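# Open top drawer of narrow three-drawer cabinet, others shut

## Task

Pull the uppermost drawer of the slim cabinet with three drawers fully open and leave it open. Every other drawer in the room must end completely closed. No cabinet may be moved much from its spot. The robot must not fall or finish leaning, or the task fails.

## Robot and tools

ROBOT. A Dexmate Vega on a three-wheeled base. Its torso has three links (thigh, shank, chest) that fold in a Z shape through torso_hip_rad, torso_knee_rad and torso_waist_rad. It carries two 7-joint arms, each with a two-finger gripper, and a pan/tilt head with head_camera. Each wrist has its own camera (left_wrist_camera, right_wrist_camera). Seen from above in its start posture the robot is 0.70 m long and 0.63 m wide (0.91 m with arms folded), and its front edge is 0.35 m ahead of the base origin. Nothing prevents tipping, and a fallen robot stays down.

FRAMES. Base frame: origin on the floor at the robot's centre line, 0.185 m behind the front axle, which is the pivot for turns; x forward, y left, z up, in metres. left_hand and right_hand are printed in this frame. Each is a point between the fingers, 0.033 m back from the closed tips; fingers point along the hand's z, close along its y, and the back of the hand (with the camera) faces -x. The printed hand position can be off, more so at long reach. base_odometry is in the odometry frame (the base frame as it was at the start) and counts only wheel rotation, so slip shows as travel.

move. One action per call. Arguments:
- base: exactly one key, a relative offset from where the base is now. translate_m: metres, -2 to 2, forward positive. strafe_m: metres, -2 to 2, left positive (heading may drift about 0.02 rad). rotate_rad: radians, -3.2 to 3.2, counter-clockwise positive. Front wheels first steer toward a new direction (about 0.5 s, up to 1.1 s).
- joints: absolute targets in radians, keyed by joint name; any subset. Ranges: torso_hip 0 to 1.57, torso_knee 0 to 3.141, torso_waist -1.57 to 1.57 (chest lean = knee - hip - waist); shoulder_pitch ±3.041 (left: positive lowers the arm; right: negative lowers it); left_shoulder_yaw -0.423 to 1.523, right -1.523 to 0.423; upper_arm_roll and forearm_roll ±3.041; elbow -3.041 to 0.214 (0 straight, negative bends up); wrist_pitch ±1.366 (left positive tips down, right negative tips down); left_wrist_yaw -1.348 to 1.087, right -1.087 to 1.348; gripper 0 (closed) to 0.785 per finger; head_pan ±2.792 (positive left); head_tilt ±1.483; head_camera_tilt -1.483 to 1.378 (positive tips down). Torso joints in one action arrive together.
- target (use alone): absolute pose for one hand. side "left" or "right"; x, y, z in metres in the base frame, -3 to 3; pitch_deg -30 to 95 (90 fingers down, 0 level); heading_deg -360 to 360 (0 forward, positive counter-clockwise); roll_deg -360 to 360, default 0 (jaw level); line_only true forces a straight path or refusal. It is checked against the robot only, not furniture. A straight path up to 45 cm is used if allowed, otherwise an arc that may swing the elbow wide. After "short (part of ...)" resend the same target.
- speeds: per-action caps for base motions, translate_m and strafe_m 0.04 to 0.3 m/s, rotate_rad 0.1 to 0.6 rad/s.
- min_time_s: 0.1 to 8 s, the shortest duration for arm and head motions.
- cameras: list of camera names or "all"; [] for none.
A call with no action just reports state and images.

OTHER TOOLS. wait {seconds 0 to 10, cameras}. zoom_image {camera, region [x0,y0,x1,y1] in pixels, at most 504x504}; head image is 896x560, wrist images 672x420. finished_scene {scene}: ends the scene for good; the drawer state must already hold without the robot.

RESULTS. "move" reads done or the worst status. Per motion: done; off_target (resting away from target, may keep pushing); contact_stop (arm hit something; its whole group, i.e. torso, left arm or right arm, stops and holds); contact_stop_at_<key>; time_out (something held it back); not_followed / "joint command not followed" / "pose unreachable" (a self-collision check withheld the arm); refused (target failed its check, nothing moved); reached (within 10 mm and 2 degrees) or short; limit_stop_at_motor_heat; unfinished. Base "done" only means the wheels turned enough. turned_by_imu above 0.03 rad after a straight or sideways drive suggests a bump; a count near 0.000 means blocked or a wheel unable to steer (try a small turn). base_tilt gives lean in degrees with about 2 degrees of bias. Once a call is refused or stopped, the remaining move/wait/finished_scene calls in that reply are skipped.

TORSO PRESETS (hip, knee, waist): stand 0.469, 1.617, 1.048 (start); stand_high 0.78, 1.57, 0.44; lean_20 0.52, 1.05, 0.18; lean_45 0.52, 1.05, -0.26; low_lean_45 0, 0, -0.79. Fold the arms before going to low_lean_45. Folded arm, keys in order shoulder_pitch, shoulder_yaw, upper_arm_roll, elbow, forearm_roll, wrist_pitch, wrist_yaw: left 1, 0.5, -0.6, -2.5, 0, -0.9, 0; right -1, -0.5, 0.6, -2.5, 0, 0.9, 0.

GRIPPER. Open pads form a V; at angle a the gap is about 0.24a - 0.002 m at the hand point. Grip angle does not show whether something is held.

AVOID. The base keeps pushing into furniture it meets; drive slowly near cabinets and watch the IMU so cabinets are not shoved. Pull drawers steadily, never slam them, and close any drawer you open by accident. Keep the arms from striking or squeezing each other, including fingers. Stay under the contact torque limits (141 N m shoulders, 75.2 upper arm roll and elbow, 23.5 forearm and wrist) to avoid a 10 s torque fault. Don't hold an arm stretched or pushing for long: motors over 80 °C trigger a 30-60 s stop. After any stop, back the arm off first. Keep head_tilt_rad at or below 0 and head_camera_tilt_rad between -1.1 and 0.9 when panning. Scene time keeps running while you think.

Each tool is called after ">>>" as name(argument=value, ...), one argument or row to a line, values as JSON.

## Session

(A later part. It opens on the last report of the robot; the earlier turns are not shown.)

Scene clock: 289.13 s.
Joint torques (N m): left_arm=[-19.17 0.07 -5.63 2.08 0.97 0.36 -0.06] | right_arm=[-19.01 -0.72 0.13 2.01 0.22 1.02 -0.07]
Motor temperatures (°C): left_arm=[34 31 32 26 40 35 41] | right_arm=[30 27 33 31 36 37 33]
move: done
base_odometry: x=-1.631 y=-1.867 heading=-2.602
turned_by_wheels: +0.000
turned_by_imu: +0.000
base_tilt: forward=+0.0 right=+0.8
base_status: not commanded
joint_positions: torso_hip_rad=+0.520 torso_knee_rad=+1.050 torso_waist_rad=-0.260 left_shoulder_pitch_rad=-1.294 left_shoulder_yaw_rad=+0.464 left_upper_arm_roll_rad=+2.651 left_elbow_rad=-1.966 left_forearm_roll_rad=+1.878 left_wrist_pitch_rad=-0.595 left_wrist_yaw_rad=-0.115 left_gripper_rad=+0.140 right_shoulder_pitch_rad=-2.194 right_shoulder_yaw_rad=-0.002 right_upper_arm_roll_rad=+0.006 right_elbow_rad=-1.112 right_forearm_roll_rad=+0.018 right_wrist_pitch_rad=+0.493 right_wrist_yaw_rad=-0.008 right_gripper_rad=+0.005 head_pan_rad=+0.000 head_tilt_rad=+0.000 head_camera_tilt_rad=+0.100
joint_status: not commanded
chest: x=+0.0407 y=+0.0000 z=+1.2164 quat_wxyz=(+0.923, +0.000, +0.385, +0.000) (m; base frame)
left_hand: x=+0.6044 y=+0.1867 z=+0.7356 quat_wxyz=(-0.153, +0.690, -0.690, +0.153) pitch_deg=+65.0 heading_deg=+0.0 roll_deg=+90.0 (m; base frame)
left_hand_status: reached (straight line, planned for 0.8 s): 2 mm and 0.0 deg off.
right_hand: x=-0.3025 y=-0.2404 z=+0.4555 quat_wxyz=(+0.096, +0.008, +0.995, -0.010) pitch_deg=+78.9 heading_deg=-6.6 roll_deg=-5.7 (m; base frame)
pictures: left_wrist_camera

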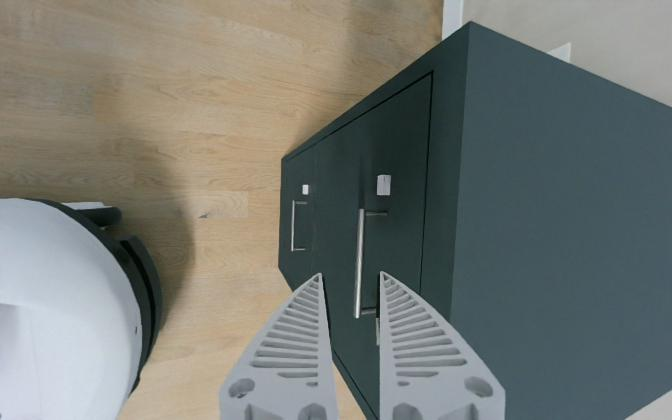

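>>> move(
  target={"side": "left", "x": 0.634, "y": 0.187, "z": 0.682, "pitch_deg": 65, "heading_deg": 0, "roll_deg": -90, "line_only": true},
  cameras=["left_wrist_camera"],
)

>>> zoom_image(
  camera="left_wrist_camera",
  region=[270, 130, 470, 330],
)

>>> move(
  joints={"left_gripper_rad": 0.0},
  cameras=["left_wrist_camera"],
)

>>> zoom_image(
  camera="left_wrist_camera",
  region=[270, 130, 470, 330],
)

Scene clock: 291.97 s.
Joint torques (N m): left_arm=[-20.73 -3.75 -10.88 3.27 1.17 -0.15 -0.23] | right_arm=[-20.72 -2.06 0.15 2.09 0.11 0.65 -0.03]
Motor temperatures (°C): left_arm=[34 31 32 26 40 35 41] | right_arm=[30 27 33 31 36 36 33]
move: done
base_odometry: x=-1.631 y=-1.867 heading=-2.602
turned_by_wheels: +0.000
turned_by_imu: +0.000
base_tilt: forward=+0.0 right=+0.8
base_status: not commanded
joint_positions: torso_hip_rad=+0.520 torso_knee_rad=+1.050 torso_waist_rad=-0.260 left_shoulder_pitch_rad=-1.125 left_shoulder_yaw_rad=+0.404 left_upper_arm_roll_rad=+2.640 left_elbow_rad=-1.756 left_forearm_roll_rad=+1.932 left_wrist_pitch_rad=-0.532 left_wrist_yaw_rad=-0.083 left_gripper_rad=+0.140 right_shoulder_pitch_rad=-2.194 right_shoulder_yaw_rad=-0.002 right_upper_arm_roll_rad=+0.006 right_elbow_rad=-1.112 right_forearm_roll_rad=+0.018 right_wrist_pitch_rad=+0.493 right_wrist_yaw_rad=-0.008 right_gripper_rad=+0.005 head_pan_rad=+0.000 head_tilt_rad=+0.000 head_camera_tilt_rad=+0.100
joint_status: not commanded
chest: x=+0.0407 y=+0.0000 z=+1.2164 quat_wxyz=(+0.923, +0.000, +0.385, +0.000) (m; base frame)
left_hand: x=+0.6335 y=+0.1872 z=+0.6830 quat_wxyz=(-0.153, +0.690, -0.690, +0.153) pitch_deg=+65.0 heading_deg=+0.0 roll_deg=-90.0 (m; base frame)
left_hand_status: reached (straight line, planned for 1.0 s): 1 mm and 0.0 deg off.
right_hand: x=-0.3025 y=-0.2404 z=+0.4555 quat_wxyz=(+0.096, +0.008, +0.995, -0.010) pitch_deg=+78.9 heading_deg=-6.6 roll_deg=-5.7 (m; base frame)
pictures: left_wrist_camera

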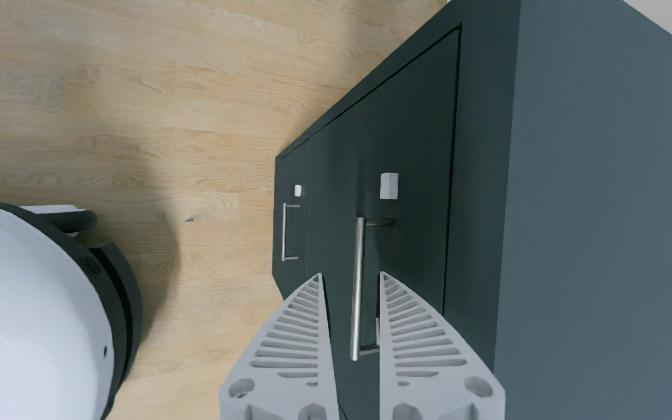

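Scaled by 2.520 from the camera's 672x420 image, which has a finer 960x600 frame.

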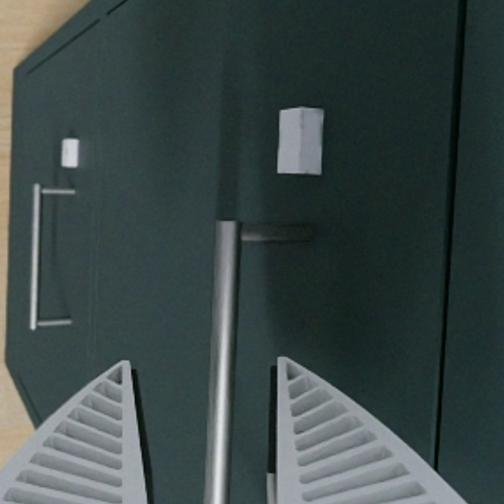

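Scene clock: 292.60 s.
Joint torques (N m): left_arm=[-15.81 -2.22 -8.83 0.96 -0.07 0.13 0.57] | right_arm=[-19.6 -1.36 0.22 3.58 -0.07 1.1 -0.06]
Motor temperatures (°C): left_arm=[34 31 32 26 40 35 41] | right_arm=[30 27 33 31 36 36 33]
move: done
base_odometry: x=-1.631 y=-1.867 heading=-2.602
turned_by_wheels: +0.000
turned_by_imu: +0.000
base_tilt: forward=+0.1 right=+0.8
base_status: not commanded
joint_positions: torso_hip_rad=+0.520 torso_knee_rad=+1.050 torso_waist_rad=-0.260 left_shoulder_pitch_rad=-1.122 left_shoulder_yaw_rad=+0.403 left_upper_arm_roll_rad=+2.639 left_elbow_rad=-1.753 left_forearm_roll_rad=+1.933 left_wrist_pitch_rad=-0.532 left_wrist_yaw_rad=-0.083 left_gripper_rad=+0.000 right_shoulder_pitch_rad=-2.194 right_shoulder_yaw_rad=-0.002 right_upper_arm_roll_rad=+0.006 right_elbow_rad=-1.112 right_forearm_roll_rad=+0.018 right_wrist_pitch_rad=+0.493 right_wrist_yaw_rad=-0.008 right_gripper_rad=+0.005 head_pan_rad=+0.000 head_tilt_rad=+0.000 head_camera_tilt_rad=+0.100
joint_status: all done
chest: x=+0.0407 y=+0.0000 z=+1.2164 quat_wxyz=(+0.923, +0.000, +0.385, +0.000) (m; base frame)
left_hand: x=+0.6343 y=+0.1872 z=+0.6825 quat_wxyz=(-0.153, +0.690, -0.690, +0.153) pitch_deg=+65.0 heading_deg=+0.0 roll_deg=-90.0 (m; base frame)
right_hand: x=-0.3024 y=-0.2404 z=+0.4555 quat_wxyz=(+0.096, +0.008, +0.995, -0.010) pitch_deg=+78.9 heading_deg=-6.6 roll_deg=-5.7 (m; base frame)
pictures: left_wrist_camera

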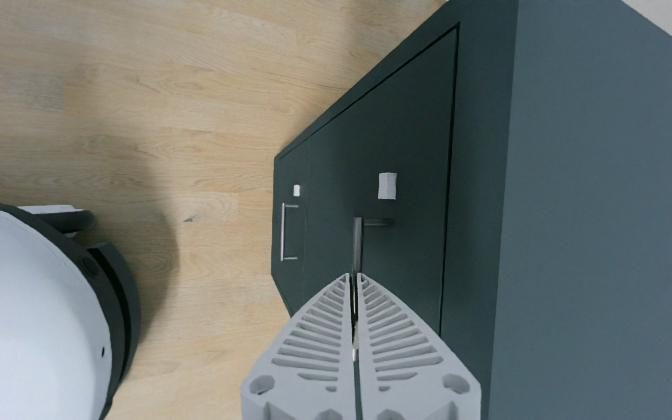

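Scaled by 2.520 from the camera's 672x420 image, which has a finer 960x600 frame.

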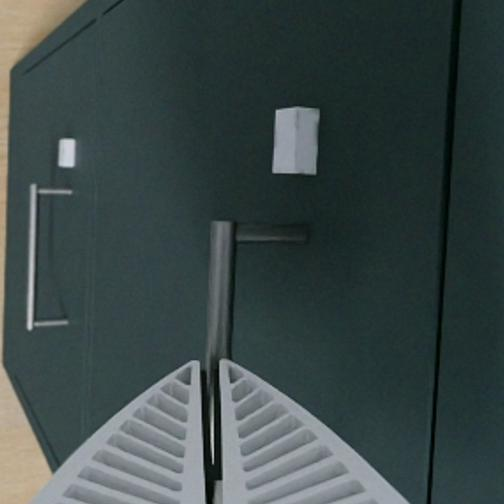

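>>> move(
  joints={"left_gripper_rad": 0.14},
  cameras=[],
)

>>> move(
  target={"side": "left", "x": 0.661, "y": 0.187, "z": 0.632, "pitch_deg": 65, "heading_deg": 0, "roll_deg": -90, "line_only": true},
  cameras=["left_wrist_camera"],
)

>>> zoom_image(
  camera="left_wrist_camera",
  region=[250, 170, 450, 370],
)

>>> move(
  joints={"left_gripper_rad": 0.0},
  cameras=["left_wrist_camera"],
)

>>> zoom_image(
  camera="left_wrist_camera",
  region=[250, 170, 450, 370],
)

Scene clock: 293.90 s.
Joint torques (N m): left_arm=[-22.46 -3.59 -8.54 3.51 0.65 0.32 -0.42] | right_arm=[-19.1 -1.16 0.01 3.02 0.03 0.59 -0.24]
Motor temperatures (°C): left_arm=[34 31 32 26 40 35 41] | right_arm=[30 27 33 31 36 36 33]
move: done
base_odometry: x=-1.631 y=-1.867 heading=-2.602
turned_by_wheels: +0.000
turned_by_imu: +0.000
base_tilt: forward=+0.1 right=+0.7
base_status: not commanded
joint_positions: torso_hip_rad=+0.520 torso_knee_rad=+1.050 torso_waist_rad=-0.260 left_shoulder_pitch_rad=-1.122 left_shoulder_yaw_rad=+0.403 left_upper_arm_roll_rad=+2.639 left_elbow_rad=-1.753 left_forearm_roll_rad=+1.933 left_wrist_pitch_rad=-0.531 left_wrist_yaw_rad=-0.082 left_gripper_rad=+0.140 right_shoulder_pitch_rad=-2.194 right_shoulder_yaw_rad=-0.002 right_upper_arm_roll_rad=+0.006 right_elbow_rad=-1.112 right_forearm_roll_rad=+0.018 right_wrist_pitch_rad=+0.493 right_wrist_yaw_rad=-0.008 right_gripper_rad=+0.005 head_pan_rad=+0.000 head_tilt_rad=+0.000 head_camera_tilt_rad=+0.100
joint_status: all done
chest: x=+0.0407 y=+0.0000 z=+1.2164 quat_wxyz=(+0.923, +0.000, +0.385, +0.000) (m; base frame)
left_hand: x=+0.6340 y=+0.1871 z=+0.6821 quat_wxyz=(-0.153, +0.690, -0.690, +0.153) pitch_deg=+65.0 heading_deg=+0.0 roll_deg=-90.0 (m; base frame)
right_hand: x=-0.3024 y=-0.2404 z=+0.4555 quat_wxyz=(+0.096, +0.008, +0.995, -0.010) pitch_deg=+78.9 heading_deg=-6.6 roll_deg=-5.7 (m; base frame)
pictures: none
No camera images: "cameras" was empty.

Scene clock: 296.20 s.
Joint torques (N m): left_arm=[-7.42 -0.89 -6.85 7.55 2.52 1.02 -1.99] | right_arm=[-18.79 -1.6 0.57 3.5 0.25 1.68 -0.02]
Motor temperatures (°C): left_arm=[33 31 32 26 40 35 41] | right_arm=[30 27 33 31 36 36 33]
move: done
base_odometry: x=-1.631 y=-1.867 heading=-2.602
turned_by_wheels: +0.000
turned_by_imu: +0.001
base_tilt: forward=+0.0 right=+0.8
base_status: not commanded
joint_positions: torso_hip_rad=+0.520 torso_knee_rad=+1.050 torso_waist_rad=-0.259 left_shoulder_pitch_rad=-0.959 left_shoulder_yaw_rad=+0.339 left_upper_arm_roll_rad=+2.625 left_elbow_rad=-1.519 left_forearm_roll_rad=+1.980 left_wrist_pitch_rad=-0.465 left_wrist_yaw_rad=-0.027 left_gripper_rad=+0.140 right_shoulder_pitch_rad=-2.194 right_shoulder_yaw_rad=-0.002 right_upper_arm_roll_rad=+0.006 right_elbow_rad=-1.112 right_forearm_roll_rad=+0.018 right_wrist_pitch_rad=+0.493 right_wrist_yaw_rad=-0.008 right_gripper_rad=+0.005 head_pan_rad=+0.000 head_tilt_rad=+0.000 head_camera_tilt_rad=+0.100
joint_status: not commanded
chest: x=+0.0398 y=+0.0000 z=+1.2166 quat_wxyz=(+0.923, +0.000, +0.384, +0.000) (m; base frame)
left_hand: x=+0.6604 y=+0.1871 z=+0.6341 quat_wxyz=(-0.153, +0.690, -0.690, +0.153) pitch_deg=+65.0 heading_deg=+0.0 roll_deg=-90.0 (m; base frame)
left_hand_status: reached (straight line, planned for 1.1 s): 2 mm and 0.1 deg off.
right_hand: x=-0.3023 y=-0.2404 z=+0.4553 quat_wxyz=(+0.097, +0.008, +0.995, -0.010) pitch_deg=+78.8 heading_deg=-6.5 roll_deg=-5.6 (m; base frame)
pictures: left_wrist_camera

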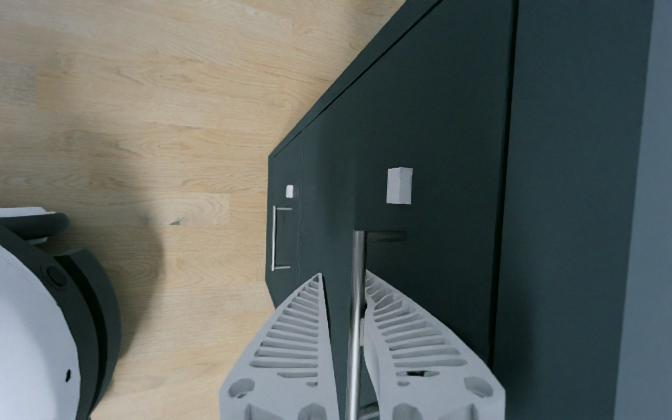

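Scaled by 2.520 from the camera's 672x420 image, which has a finer 960x600 frame.

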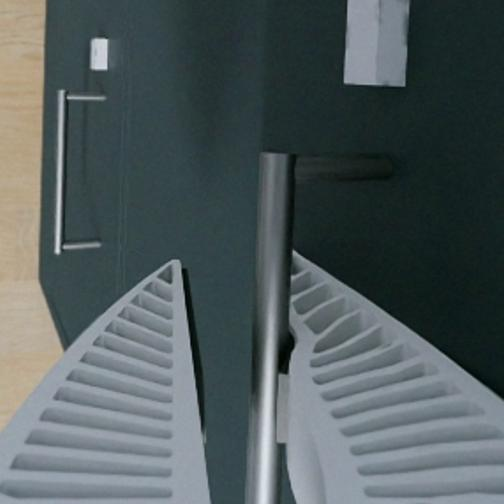

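Scene clock: 296.83 s.
Joint torques (N m): left_arm=[-12.24 -3.63 -8.41 3.99 1.34 1.71 -0.42] | right_arm=[-20.04 -2.46 0.31 3.06 0.09 1.59 -0.1]
Motor temperatures (°C): left_arm=[33 31 32 26 40 35 41] | right_arm=[30 27 33 31 36 36 33]
move: done
base_odometry: x=-1.631 y=-1.867 heading=-2.602
turned_by_wheels: +0.000
turned_by_imu: +0.000
base_tilt: forward=+0.0 right=+0.8
base_status: not commanded
joint_positions: torso_hip_rad=+0.520 torso_knee_rad=+1.050 torso_waist_rad=-0.260 left_shoulder_pitch_rad=-0.956 left_shoulder_yaw_rad=+0.338 left_upper_arm_roll_rad=+2.625 left_elbow_rad=-1.516 left_forearm_roll_rad=+1.981 left_wrist_pitch_rad=-0.464 left_wrist_yaw_rad=-0.027 left_gripper_rad=+0.000 right_shoulder_pitch_rad=-2.194 right_shoulder_yaw_rad=-0.002 right_upper_arm_roll_rad=+0.006 right_elbow_rad=-1.112 right_forearm_roll_rad=+0.018 right_wrist_pitch_rad=+0.493 right_wrist_yaw_rad=-0.008 right_gripper_rad=+0.005 head_pan_rad=+0.000 head_tilt_rad=+0.000 head_camera_tilt_rad=+0.100
joint_status: all done
chest: x=+0.0401 y=+0.0000 z=+1.2166 quat_wxyz=(+0.923, +0.000, +0.384, +0.000) (m; base frame)
left_hand: x=+0.6610 y=+0.1873 z=+0.6331 quat_wxyz=(-0.154, +0.690, -0.690, +0.153) pitch_deg=+64.9 heading_deg=+0.1 roll_deg=-90.0 (m; base frame)
right_hand: x=-0.3023 y=-0.2404 z=+0.4553 quat_wxyz=(+0.097, +0.008, +0.995, -0.010) pitch_deg=+78.8 heading_deg=-6.6 roll_deg=-5.7 (m; base frame)
pictures: left_wrist_camera

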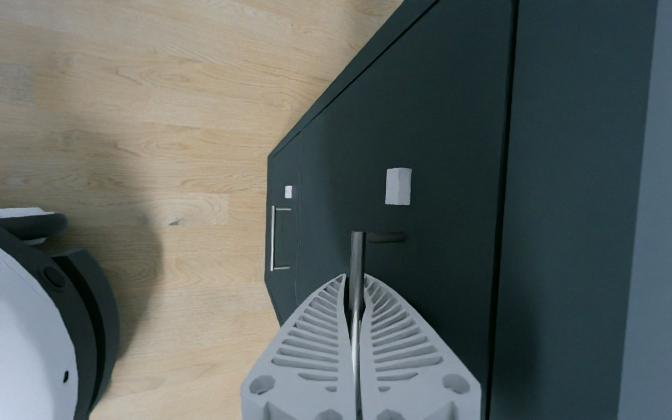

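Scaled by 2.520 from the camera's 672x420 image, which has a finer 960x600 frame.

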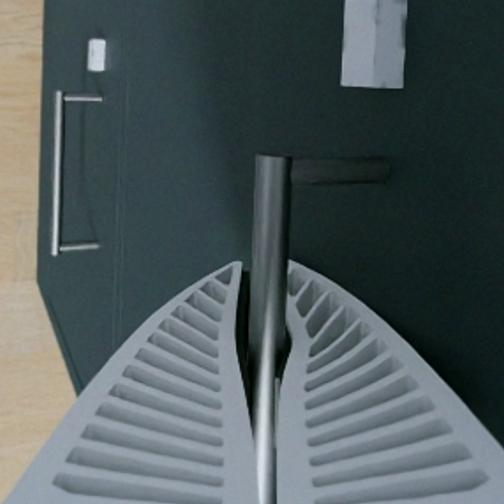

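>>> move(
  base={"translate_m": -0.04},
  speeds={"translate_m": 0.04},
  cameras=["head_camera", "left_wrist_camera"],
)

Scene clock: 298.73 s.
Joint torques (N m): left_arm=[10.81 -5 2.79 -18.47 -9.49 -0.2 10.8] | right_arm=[-20.02 -1.29 0.51 2.37 -0.09 0.62 0.12]
Motor temperatures (°C): left_arm=[33 31 32 26 41 35 42] | right_arm=[30 27 33 31 36 36 33]
move: done
base_odometry: x=-1.596 y=-1.846 heading=-2.603
turned_by_wheels: -0.001
turned_by_imu: -0.001
base_tilt: forward=+0.1 right=+0.8
base_status: done
joint_positions: torso_hip_rad=+0.520 torso_knee_rad=+1.050 torso_waist_rad=-0.260 left_shoulder_pitch_rad=-0.957 left_shoulder_yaw_rad=+0.338 left_upper_arm_roll_rad=+2.624 left_elbow_rad=-1.513 left_forearm_roll_rad=+1.984 left_wrist_pitch_rad=-0.464 left_wrist_yaw_rad=-0.031 left_gripper_rad=+0.000 right_shoulder_pitch_rad=-2.194 right_shoulder_yaw_rad=-0.002 right_upper_arm_roll_rad=+0.006 right_elbow_rad=-1.112 right_forearm_roll_rad=+0.018 right_wrist_pitch_rad=+0.493 right_wrist_yaw_rad=-0.008 right_gripper_rad=+0.005 head_pan_rad=+0.000 head_tilt_rad=+0.000 head_camera_tilt_rad=+0.100
joint_status: not commanded
chest: x=+0.0407 y=+0.0000 z=+1.2164 quat_wxyz=(+0.923, +0.000, +0.385, +0.000) (m; base frame)
left_hand: x=+0.6649 y=+0.1872 z=+0.6345 quat_wxyz=(-0.156, +0.689, -0.690, +0.156) pitch_deg=+64.5 heading_deg=+0.0 roll_deg=-89.9 (m; base frame)
right_hand: x=-0.3023 y=-0.2404 z=+0.4555 quat_wxyz=(+0.096, +0.008, +0.995, -0.010) pitch_deg=+78.9 heading_deg=-6.6 roll_deg=-5.7 (m; base frame)
pictures: head_camera, left_wrist_camera

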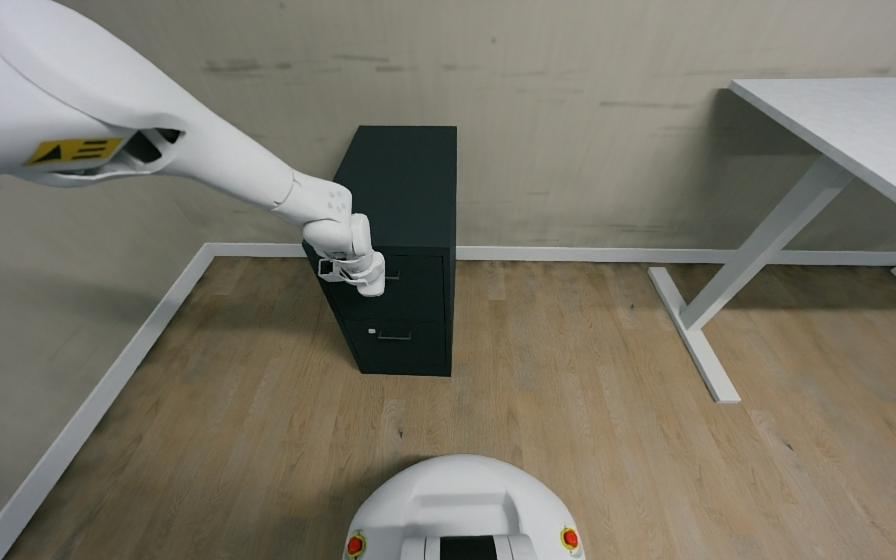

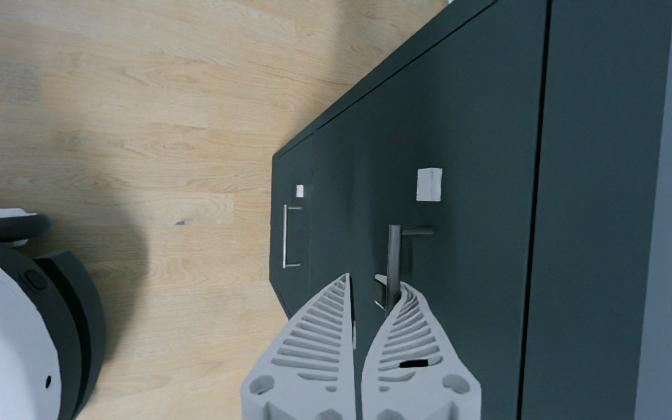

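>>> move(
  base={"translate_m": 0.038},
  speeds={"translate_m": 0.05},
  cameras=["left_wrist_camera"],
)

>>> zoom_image(
  camera="left_wrist_camera",
  region=[330, 140, 450, 260],
)

Scene clock: 300.47 s.
Joint torques (N m): left_arm=[-12.25 -1.79 -1.17 2.53 0.45 0.51 -0.1] | right_arm=[-20.29 -1.12 0.71 3.23 0.07 1 -0.07]
Motor temperatures (°C): left_arm=[33 31 32 26 41 35 42] | right_arm=[30 27 33 31 36 36 33]
move: done
base_odometry: x=-1.629 y=-1.866 heading=-2.603
turned_by_wheels: +0.000
turned_by_imu: +0.000
base_tilt: forward=+0.0 right=+0.7
base_status: done
joint_positions: torso_hip_rad=+0.520 torso_knee_rad=+1.050 torso_waist_rad=-0.260 left_shoulder_pitch_rad=-0.956 left_shoulder_yaw_rad=+0.338 left_upper_arm_roll_rad=+2.624 left_elbow_rad=-1.515 left_forearm_roll_rad=+1.982 left_wrist_pitch_rad=-0.464 left_wrist_yaw_rad=-0.027 left_gripper_rad=+0.000 right_shoulder_pitch_rad=-2.194 right_shoulder_yaw_rad=-0.002 right_upper_arm_roll_rad=+0.006 right_elbow_rad=-1.112 right_forearm_roll_rad=+0.018 right_wrist_pitch_rad=+0.493 right_wrist_yaw_rad=-0.008 right_gripper_rad=+0.005 head_pan_rad=+0.000 head_tilt_rad=+0.000 head_camera_tilt_rad=+0.100
joint_status: not commanded
chest: x=+0.0403 y=+0.0000 z=+1.2165 quat_wxyz=(+0.923, +0.000, +0.384, +0.000) (m; base frame)
left_hand: x=+0.6614 y=+0.1868 z=+0.6329 quat_wxyz=(-0.153, +0.690, -0.690, +0.154) pitch_deg=+64.9 heading_deg=+0.0 roll_deg=+90.0 (m; base frame)
right_hand: x=-0.3023 y=-0.2404 z=+0.4554 quat_wxyz=(+0.097, +0.008, +0.995, -0.010) pitch_deg=+78.8 heading_deg=-6.6 roll_deg=-5.7 (m; base frame)
pictures: left_wrist_camera

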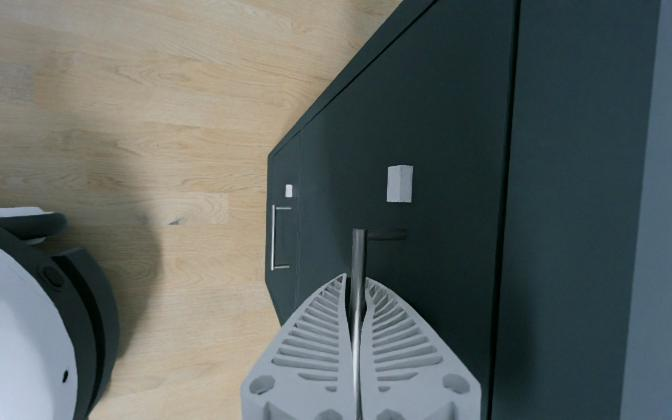

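Scaled by 4.200 from the camera's 672x420 image, which has a finer 960x600 frame.

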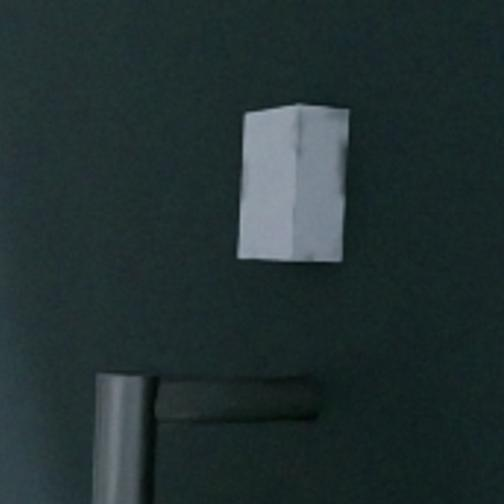

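>>> move(
  joints={"left_gripper_rad": 0.14},
  cameras=[],
)

>>> move(
  target={"side": "left", "x": 0.62, "y": 0.19, "z": 0.72, "pitch_deg": 65, "heading_deg": 0, "roll_deg": -90, "line_only": true},
  cameras=[],
)

>>> move(
  target={"side": "left", "x": 0.57, "y": 0.275, "z": 0.66, "pitch_deg": 20, "heading_deg": 0, "roll_deg": 0},
  cameras=["head_camera", "left_wrist_camera"],
)

Scene clock: 301.87 s.
Joint torques (N m): left_arm=[-32.8 -2.52 -7.42 12.39 4.23 -0.27 -4.6] | right_arm=[-20.84 -1.08 -0.03 3.01 0.06 1.24 -0.07]
Motor temperatures (°C): left_arm=[33 31 32 26 41 35 42] | right_arm=[30 27 33 31 36 36 33]
move: done
base_odometry: x=-1.629 y=-1.866 heading=-2.603
turned_by_wheels: +0.000
turned_by_imu: +0.000
base_tilt: forward=+0.0 right=+0.7
base_status: not commanded
joint_positions: torso_hip_rad=+0.520 torso_knee_rad=+1.050 torso_waist_rad=-0.260 left_shoulder_pitch_rad=-0.955 left_shoulder_yaw_rad=+0.338 left_upper_arm_roll_rad=+2.624 left_elbow_rad=-1.516 left_forearm_roll_rad=+1.981 left_wrist_pitch_rad=-0.464 left_wrist_yaw_rad=-0.025 left_gripper_rad=+0.140 right_shoulder_pitch_rad=-2.194 right_shoulder_yaw_rad=-0.002 right_upper_arm_roll_rad=+0.006 right_elbow_rad=-1.112 right_forearm_roll_rad=+0.018 right_wrist_pitch_rad=+0.493 right_wrist_yaw_rad=-0.008 right_gripper_rad=+0.005 head_pan_rad=+0.000 head_tilt_rad=+0.000 head_camera_tilt_rad=+0.100
joint_status: all done
chest: x=+0.0404 y=+0.0000 z=+1.2165 quat_wxyz=(+0.923, +0.000, +0.385, +0.000) (m; base frame)
left_hand: x=+0.6598 y=+0.1868 z=+0.6317 quat_wxyz=(-0.152, +0.691, -0.690, +0.152) pitch_deg=+65.1 heading_deg=+0.0 roll_deg=+89.9 (m; base frame)
right_hand: x=-0.3024 y=-0.2404 z=+0.4554 quat_wxyz=(+0.097, +0.008, +0.995, -0.010) pitch_deg=+78.9 heading_deg=-6.6 roll_deg=-5.7 (m; base frame)
pictures: none
No camera images: "cameras" was empty.

Scene clock: 304.60 s.
Joint torques (N m): left_arm=[-31.14 -0.23 -5.53 2.63 0.65 -0.09 -0.97] | right_arm=[-19.54 -2.09 0.24 2.78 0.2 1.42 -0.06]
Motor temperatures (°C): left_arm=[33 31 32 26 41 35 42] | right_arm=[30 27 33 31 36 36 33]
move: done
base_odometry: x=-1.629 y=-1.866 heading=-2.603
turned_by_wheels: +0.000
turned_by_imu: +0.000
base_tilt: forward=+0.1 right=+0.7
base_status: not commanded
joint_positions: torso_hip_rad=+0.520 torso_knee_rad=+1.050 torso_waist_rad=-0.260 left_shoulder_pitch_rad=-1.235 left_shoulder_yaw_rad=+0.445 left_upper_arm_roll_rad=+2.650 left_elbow_rad=-1.877 left_forearm_roll_rad=+1.912 left_wrist_pitch_rad=-0.565 left_wrist_yaw_rad=-0.083 left_gripper_rad=+0.140 right_shoulder_pitch_rad=-2.194 right_shoulder_yaw_rad=-0.002 right_upper_arm_roll_rad=+0.006 right_elbow_rad=-1.112 right_forearm_roll_rad=+0.018 right_wrist_pitch_rad=+0.493 right_wrist_yaw_rad=-0.008 right_gripper_rad=+0.005 head_pan_rad=+0.000 head_tilt_rad=+0.000 head_camera_tilt_rad=+0.100
joint_status: not commanded
chest: x=+0.0408 y=+0.0000 z=+1.2164 quat_wxyz=(+0.923, +0.000, +0.385, +0.000) (m; base frame)
left_hand: x=+0.6205 y=+0.1898 z=+0.7184 quat_wxyz=(-0.153, +0.690, -0.690, +0.153) pitch_deg=+65.1 heading_deg=+0.0 roll_deg=+90.0 (m; base frame)
left_hand_status: reached (straight line, planned for 1.5 s): 2 mm and 0.1 deg off.
right_hand: x=-0.3025 y=-0.2404 z=+0.4555 quat_wxyz=(+0.096, +0.008, +0.995, -0.010) pitch_deg=+78.9 heading_deg=-6.6 roll_deg=-5.7 (m; base frame)
pictures: none
No camera images: "cameras" was empty.

Scene clock: 311.60 s.
Joint torques (N m): left_arm=[-10.69 1.09 -8.53 -0.92 0.99 1.98 -0.16] | right_arm=[-18.98 -1.79 0.52 2.5 0.2 0.89 -0.33]
Motor temperatures (°C): left_arm=[33 31 32 26 41 35 42] | right_arm=[30 27 33 31 36 36 33]
move: done
base_odometry: x=-1.629 y=-1.866 heading=-2.603
turned_by_wheels: +0.000
turned_by_imu: +0.000
base_tilt: forward=+0.1 right=+0.7
base_status: not commanded
joint_positions: torso_hip_rad=+0.520 torso_knee_rad=+1.050 torso_waist_rad=-0.260 left_shoulder_pitch_rad=-0.152 left_shoulder_yaw_rad=+0.953 left_upper_arm_roll_rad=+2.380 left_elbow_rad=-1.677 left_forearm_roll_rad=+2.049 left_wrist_pitch_rad=+0.979 left_wrist_yaw_rad=-1.058 left_gripper_rad=+0.140 right_shoulder_pitch_rad=-2.194 right_shoulder_yaw_rad=-0.002 right_upper_arm_roll_rad=+0.006 right_elbow_rad=-1.112 right_forearm_roll_rad=+0.018 right_wrist_pitch_rad=+0.493 right_wrist_yaw_rad=-0.008 right_gripper_rad=+0.005 head_pan_rad=+0.000 head_tilt_rad=+0.000 head_camera_tilt_rad=+0.100
joint_status: not commanded
chest: x=+0.0408 y=+0.0000 z=+1.2164 quat_wxyz=(+0.923, +0.000, +0.385, +0.000) (m; base frame)
left_hand: x=+0.5702 y=+0.2748 z=+0.6601 quat_wxyz=(+0.000, +0.820, -0.002, +0.573) pitch_deg=+20.1 heading_deg=-0.1 roll_deg=+0.2 back=down (m; base frame)
left_hand_status: reached (straight line, planned for 5.7 s): 0 mm and 0.2 deg off.
right_hand: x=-0.3025 y=-0.2404 z=+0.4555 quat_wxyz=(+0.096, +0.008, +0.995, -0.010) pitch_deg=+78.9 heading_deg=-6.6 roll_deg=-5.7 (m; base frame)
pictures: head_camera, left_wrist_camera

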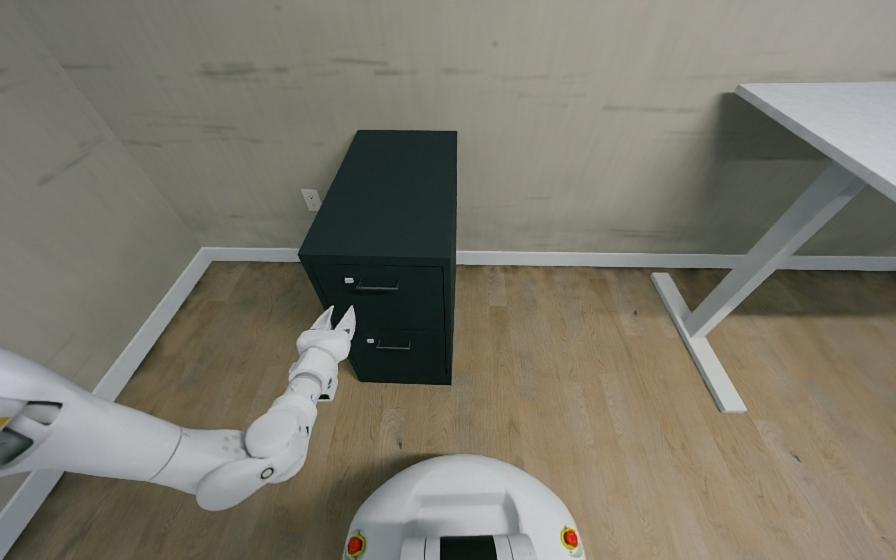

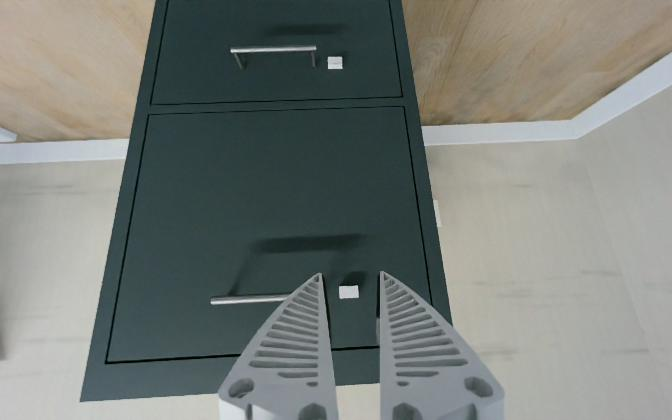

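>>> move(
  joints={"left_gripper_rad": 0.0},
  cameras=[],
)

>>> move(
  target={"side": "left", "x": 0.625, "y": 0.275, "z": 0.68, "pitch_deg": 20, "heading_deg": 0, "roll_deg": 180},
  cameras=["head_camera", "left_wrist_camera"],
)

>>> zoom_image(
  camera="left_wrist_camera",
  region=[200, 220, 450, 420],
)

>>> zoom_image(
  camera="head_camera",
  region=[300, 230, 460, 350],
)

Scene clock: 314.57 s.
Joint torques (N m): left_arm=[-9.27 1.43 -9.2 -1.11 1.1 1.78 -0.17] | right_arm=[-19.76 -1.07 0.84 2.46 0.13 1.04 -0.03]
Motor temperatures (°C): left_arm=[33 31 32 26 40 35 42] | right_arm=[30 27 33 31 36 36 33]
move: done
base_odometry: x=-1.629 y=-1.866 heading=-2.603
turned_by_wheels: +0.000
turned_by_imu: +0.000
base_tilt: forward=+0.0 right=+0.8
base_status: not commanded
joint_positions: torso_hip_rad=+0.520 torso_knee_rad=+1.050 torso_waist_rad=-0.260 left_shoulder_pitch_rad=-0.148 left_shoulder_yaw_rad=+0.952 left_upper_arm_roll_rad=+2.378 left_elbow_rad=-1.675 left_forearm_roll_rad=+2.049 left_wrist_pitch_rad=+0.983 left_wrist_yaw_rad=-1.059 left_gripper_rad=+0.000 right_shoulder_pitch_rad=-2.194 right_shoulder_yaw_rad=-0.002 right_upper_arm_roll_rad=+0.006 right_elbow_rad=-1.112 right_forearm_roll_rad=+0.018 right_wrist_pitch_rad=+0.493 right_wrist_yaw_rad=-0.008 right_gripper_rad=+0.005 head_pan_rad=+0.000 head_tilt_rad=+0.000 head_camera_tilt_rad=+0.100
joint_status: all done
chest: x=+0.0408 y=+0.0000 z=+1.2164 quat_wxyz=(+0.923, +0.000, +0.385, +0.000) (m; base frame)
left_hand: x=+0.5699 y=+0.2751 z=+0.6599 quat_wxyz=(+0.000, +0.819, +0.000, +0.573) pitch_deg=+20.0 heading_deg=+0.0 roll_deg=+0.0 back=down (m; base frame)
right_hand: x=-0.3025 y=-0.2404 z=+0.4555 quat_wxyz=(+0.096, +0.008, +0.995, -0.010) pitch_deg=+78.9 heading_deg=-6.6 roll_deg=-5.7 (m; base frame)
pictures: none
No camera images: "cameras" was empty.

Scene clock: 316.53 s.
Joint torques (N m): left_arm=[-23.58 1.51 -10.48 -2.19 0.92 2.1 0.16] | right_arm=[-19.27 -1.37 0.07 2.66 0.02 0.51 -0.02]
Motor temperatures (°C): left_arm=[33 31 32 26 40 35 42] | right_arm=[30 27 33 31 36 36 33]
move: done
base_odometry: x=-1.629 y=-1.866 heading=-2.603
turned_by_wheels: +0.000
turned_by_imu: +0.000
base_tilt: forward=+0.0 right=+0.7
base_status: not commanded
joint_positions: torso_hip_rad=+0.520 torso_knee_rad=+1.050 torso_waist_rad=-0.260 left_shoulder_pitch_rad=-0.248 left_shoulder_yaw_rad=+0.950 left_upper_arm_roll_rad=+2.357 left_elbow_rad=-1.678 left_forearm_roll_rad=+1.897 left_wrist_pitch_rad=+0.908 left_wrist_yaw_rad=-0.936 left_gripper_rad=+0.000 right_shoulder_pitch_rad=-2.194 right_shoulder_yaw_rad=-0.002 right_upper_arm_roll_rad=+0.006 right_elbow_rad=-1.112 right_forearm_roll_rad=+0.018 right_wrist_pitch_rad=+0.493 right_wrist_yaw_rad=-0.008 right_gripper_rad=+0.005 head_pan_rad=+0.000 head_tilt_rad=+0.000 head_camera_tilt_rad=+0.100
joint_status: not commanded
chest: x=+0.0408 y=+0.0000 z=+1.2164 quat_wxyz=(+0.923, +0.000, +0.385, +0.000) (m; base frame)
left_hand: x=+0.6234 y=+0.2752 z=+0.6792 quat_wxyz=(+0.000, +0.819, +0.000, +0.573) pitch_deg=+20.0 heading_deg=+0.0 roll_deg=+0.0 back=down (m; base frame)
left_hand_status: reached (straight line, planned for 0.8 s): 2 mm and 0.0 deg off.
right_hand: x=-0.3025 y=-0.2404 z=+0.4555 quat_wxyz=(+0.096, +0.008, +0.995, -0.010) pitch_deg=+78.9 heading_deg=-6.6 roll_deg=-5.7 (m; base frame)
pictures: head_camera, left_wrist_camera

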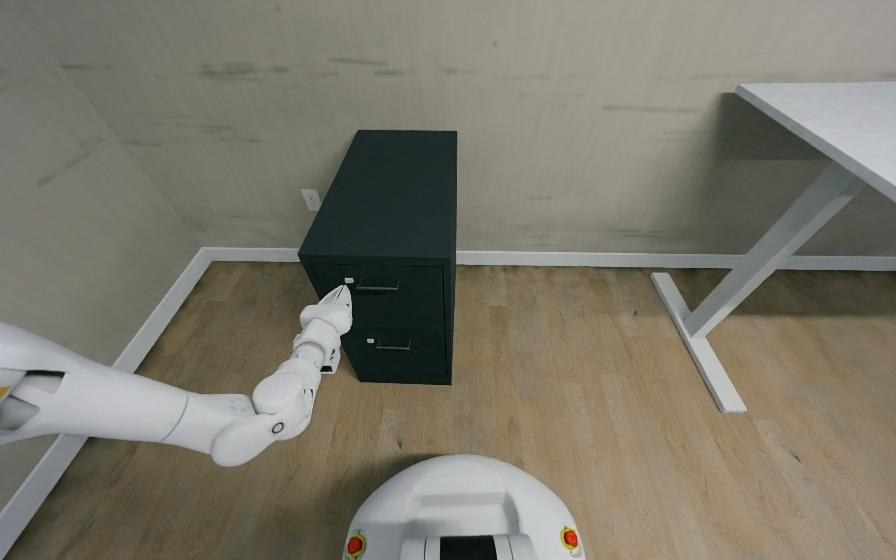

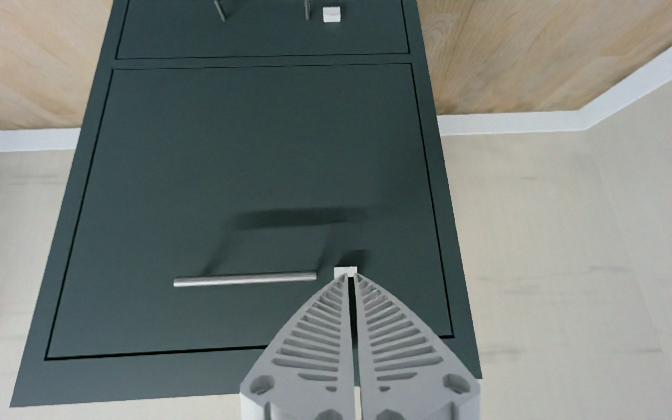

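Scaled by 2.016 from the camera's 672x420 image, which has a finer 960x600 frame.

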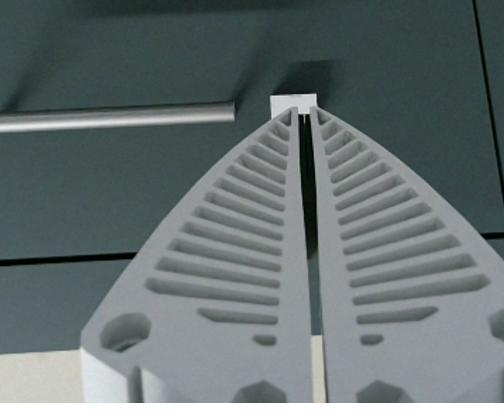

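Scaled by 3.150 from the camera's 896x560 image, which has a finer 960x600 frame.

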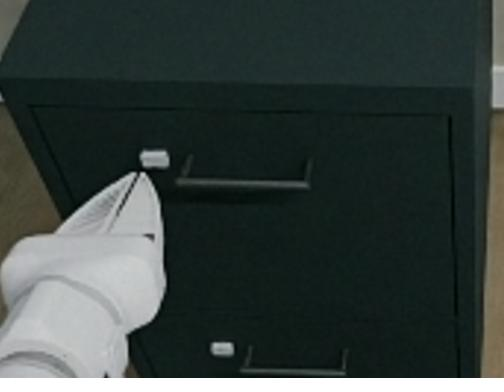

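>>> move(
  target={"side": "left", "x": 0.662, "y": 0.271, "z": 0.671, "pitch_deg": 20, "heading_deg": 0, "roll_deg": 180, "line_only": true},
  cameras=["left_wrist_camera"],
)

>>> zoom_image(
  camera="left_wrist_camera",
  region=[200, 200, 450, 400],
)

Scene clock: 319.07 s.
Joint torques (N m): left_arm=[-36.34 -5.74 -27.76 6.81 0.95 2.16 1.45] | right_arm=[-20.31 -1.27 0.77 2.65 0.03 1.28 -0.13]
Motor temperatures (°C): left_arm=[33 31 32 26 40 35 41] | right_arm=[30 27 33 31 36 36 33]
move: done
base_odometry: x=-1.629 y=-1.866 heading=-2.603
turned_by_wheels: +0.000
turned_by_imu: +0.001
base_tilt: forward=+0.0 right=+0.7
base_status: not commanded
joint_positions: torso_hip_rad=+0.520 torso_knee_rad=+1.050 torso_waist_rad=-0.260 left_shoulder_pitch_rad=-0.241 left_shoulder_yaw_rad=+0.879 left_upper_arm_roll_rad=+2.308 left_elbow_rad=-1.566 left_forearm_roll_rad=+1.764 left_wrist_pitch_rad=+0.881 left_wrist_yaw_rad=-0.829 left_gripper_rad=+0.000 right_shoulder_pitch_rad=-2.194 right_shoulder_yaw_rad=-0.002 right_upper_arm_roll_rad=+0.006 right_elbow_rad=-1.112 right_forearm_roll_rad=+0.018 right_wrist_pitch_rad=+0.493 right_wrist_yaw_rad=-0.008 right_gripper_rad=+0.005 head_pan_rad=+0.000 head_tilt_rad=+0.000 head_camera_tilt_rad=+0.100
joint_status: not commanded
chest: x=+0.0403 y=+0.0000 z=+1.2165 quat_wxyz=(+0.923, +0.000, +0.385, +0.000) (m; base frame)
left_hand: x=+0.6602 y=+0.2714 z=+0.6704 quat_wxyz=(+0.000, +0.820, +0.000, +0.573) pitch_deg=+20.1 heading_deg=+0.0 roll_deg=+0.1 back=down (m; base frame)
left_hand_status: reached (straight line, planned for 0.8 s): 2 mm and 0.1 deg off.
right_hand: x=-0.3025 y=-0.2404 z=+0.4554 quat_wxyz=(+0.097, +0.008, +0.995, -0.010) pitch_deg=+78.9 heading_deg=-6.6 roll_deg=-5.7 (m; base frame)
pictures: left_wrist_camera

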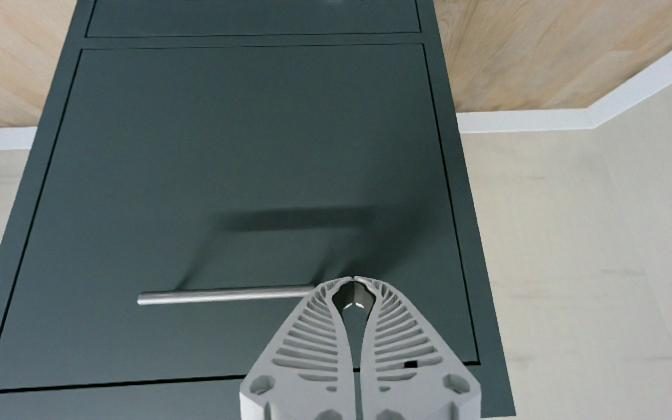

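Scaled by 2.016 from the camera's 672x420 image, which has a finer 960x600 frame.

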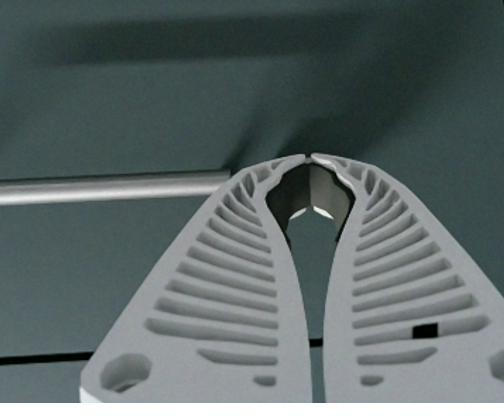

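>>> move(
  target={"side": "left", "x": 0.62, "y": 0.275, "z": 0.675, "pitch_deg": 20, "heading_deg": 0, "roll_deg": 180},
  cameras=["head_camera", "left_wrist_camera"],
)

>>> zoom_image(
  camera="left_wrist_camera",
  region=[200, 200, 450, 400],
)

Scene clock: 321.20 s.
Joint torques (N m): left_arm=[-12.61 5.61 -4.82 -0.5 1.17 1.94 -0.18] | right_arm=[-19.93 -0.89 0.34 2.88 0.09 0.98 0.02]
Motor temperatures (°C): left_arm=[33 31 32 26 40 35 41] | right_arm=[30 27 33 31 36 36 33]
move: done
base_odometry: x=-1.629 y=-1.866 heading=-2.603
turned_by_wheels: -0.001
turned_by_imu: -0.001
base_tilt: forward=+0.0 right=+0.8
base_status: not commanded
joint_positions: torso_hip_rad=+0.520 torso_knee_rad=+1.050 torso_waist_rad=-0.260 left_shoulder_pitch_rad=-0.238 left_shoulder_yaw_rad=+0.936 left_upper_arm_roll_rad=+2.362 left_elbow_rad=-1.660 left_forearm_roll_rad=+1.893 left_wrist_pitch_rad=+0.922 left_wrist_yaw_rad=-0.937 left_gripper_rad=+0.000 right_shoulder_pitch_rad=-2.194 right_shoulder_yaw_rad=-0.002 right_upper_arm_roll_rad=+0.006 right_elbow_rad=-1.112 right_forearm_roll_rad=+0.018 right_wrist_pitch_rad=+0.493 right_wrist_yaw_rad=-0.008 right_gripper_rad=+0.005 head_pan_rad=+0.000 head_tilt_rad=+0.000 head_camera_tilt_rad=+0.100
joint_status: not commanded
chest: x=+0.0406 y=+0.0000 z=+1.2164 quat_wxyz=(+0.923, +0.000, +0.385, +0.000) (m; base frame)
left_hand: x=+0.6214 y=+0.2748 z=+0.6746 quat_wxyz=(+0.000, +0.819, +0.000, +0.573) pitch_deg=+20.0 heading_deg=+0.0 roll_deg=+0.0 back=down (m; base frame)
left_hand_status: reached (straight line, planned for 0.8 s): 1 mm and 0.0 deg off.
right_hand: x=-0.3025 y=-0.2404 z=+0.4555 quat_wxyz=(+0.096, +0.008, +0.995, -0.010) pitch_deg=+78.9 heading_deg=-6.6 roll_deg=-5.7 (m; base frame)
pictures: head_camera, left_wrist_camera

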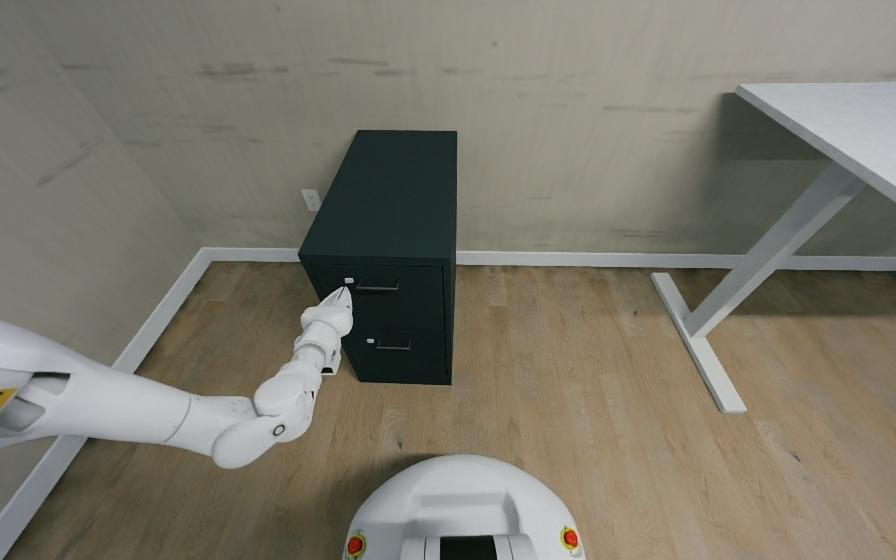

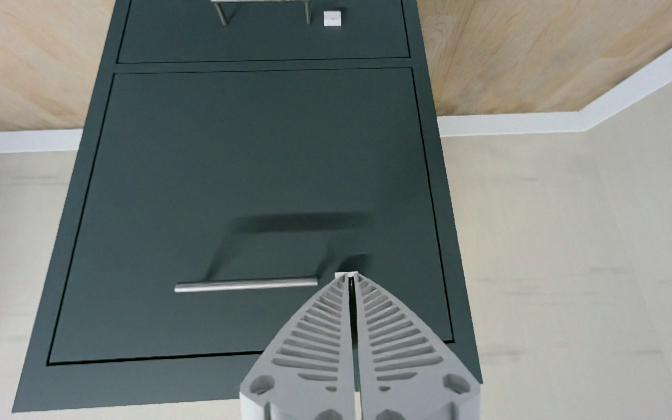

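Scaled by 2.016 from the camera's 672x420 image, which has a finer 960x600 frame.

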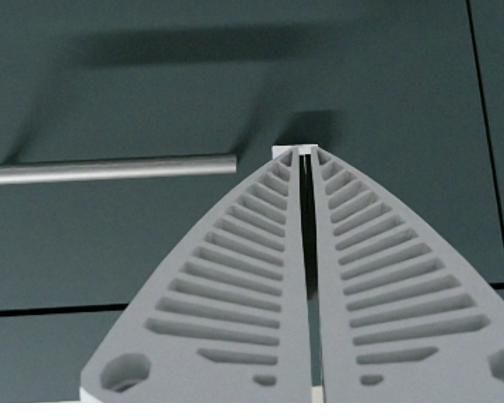

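>>> move(
  cameras=["head_camera", "left_wrist_camera"],
)

Scene clock: 323.43 s.
Joint torques (N m): left_arm=[-11.65 3.96 -4.01 -1.14 1.56 1.65 -0.51] | right_arm=[-18.6 -1.29 0.62 2.94 0.05 1.12 -0.02]
Motor temperatures (°C): left_arm=[33 31 32 26 40 35 41] | right_arm=[30 27 33 31 36 36 33]
base_odometry: x=-1.629 y=-1.866 heading=-2.603
turned_by_wheels: +0.000
turned_by_imu: +0.000
base_tilt: forward=+0.1 right=+0.7
base_status: not commanded
joint_positions: torso_hip_rad=+0.520 torso_knee_rad=+1.050 torso_waist_rad=-0.260 left_shoulder_pitch_rad=-0.238 left_shoulder_yaw_rad=+0.938 left_upper_arm_roll_rad=+2.364 left_elbow_rad=-1.663 left_forearm_roll_rad=+1.897 left_wrist_pitch_rad=+0.923 left_wrist_yaw_rad=-0.940 left_gripper_rad=+0.000 right_shoulder_pitch_rad=-2.194 right_shoulder_yaw_rad=-0.002 right_upper_arm_roll_rad=+0.006 right_elbow_rad=-1.112 right_forearm_roll_rad=+0.018 right_wrist_pitch_rad=+0.493 right_wrist_yaw_rad=-0.008 right_gripper_rad=+0.005 head_pan_rad=+0.000 head_tilt_rad=+0.000 head_camera_tilt_rad=+0.100
joint_status: not commanded
chest: x=+0.0406 y=+0.0000 z=+1.2164 quat_wxyz=(+0.923, +0.000, +0.385, +0.000) (m; base frame)
left_hand: x=+0.6202 y=+0.2749 z=+0.6748 quat_wxyz=(+0.000, +0.819, +0.000, +0.573) pitch_deg=+20.0 heading_deg=+0.0 roll_deg=+0.0 back=down (m; base frame)
left_hand_status: reached (straight line, planned for 0.8 s): 0 mm and 0.0 deg off.
right_hand: x=-0.3025 y=-0.2404 z=+0.4555 quat_wxyz=(+0.096, +0.008, +0.995, -0.010) pitch_deg=+78.9 heading_deg=-6.6 roll_deg=-5.7 (m; base frame)
pictures: head_camera, left_wrist_camera

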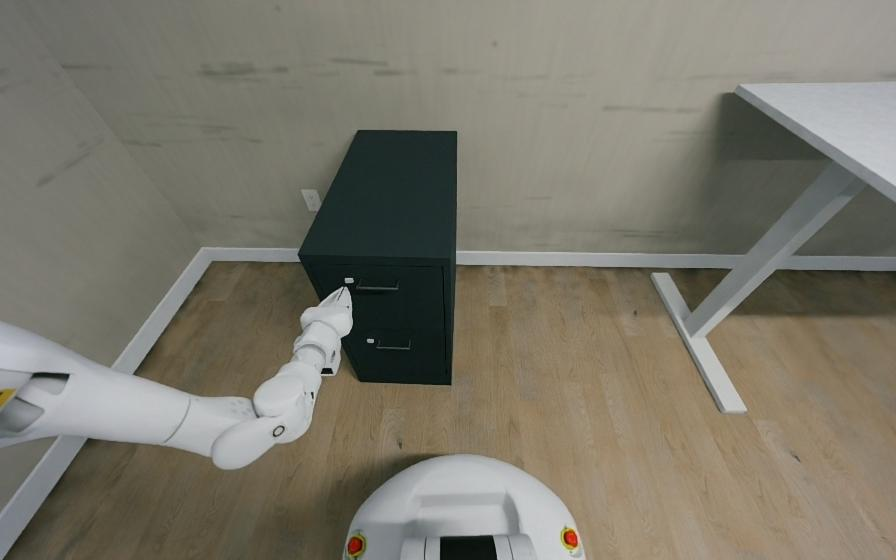

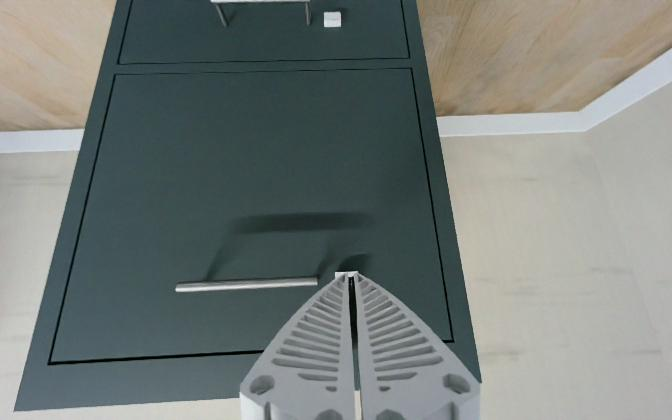

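>>> zoom_image(
  camera="left_wrist_camera",
  region=[290, 0, 430, 80],
)

>>> zoom_image(
  camera="left_wrist_camera",
  region=[290, 230, 430, 310],
)

>>> zoom_image(
  camera="head_camera",
  region=[330, 260, 430, 360],
)

Scaled by 3.600 from the camera's 672x420 image, which has a finer 960x600 frame.

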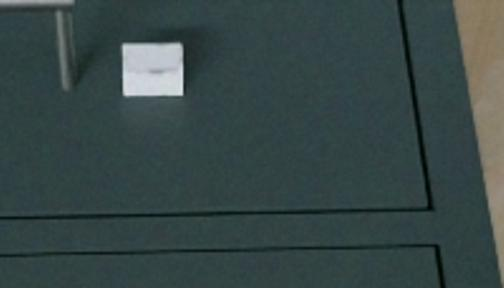

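Scaled by 3.600 from the camera's 672x420 image, which has a finer 960x600 frame.

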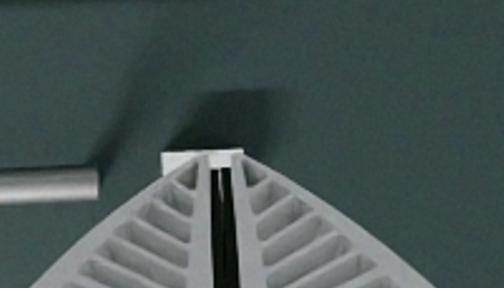

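Scaled by 5.040 from the camera's 896x560 image, which has a finer 960x600 frame.

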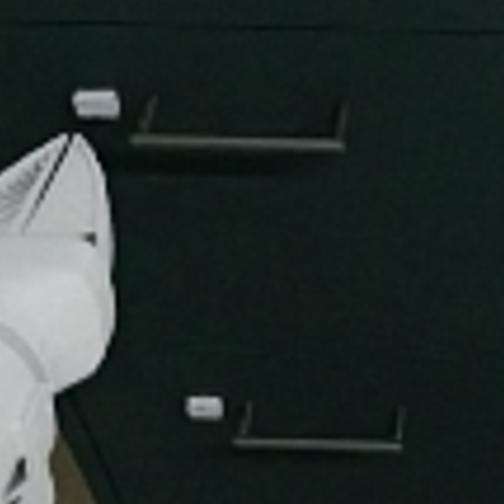

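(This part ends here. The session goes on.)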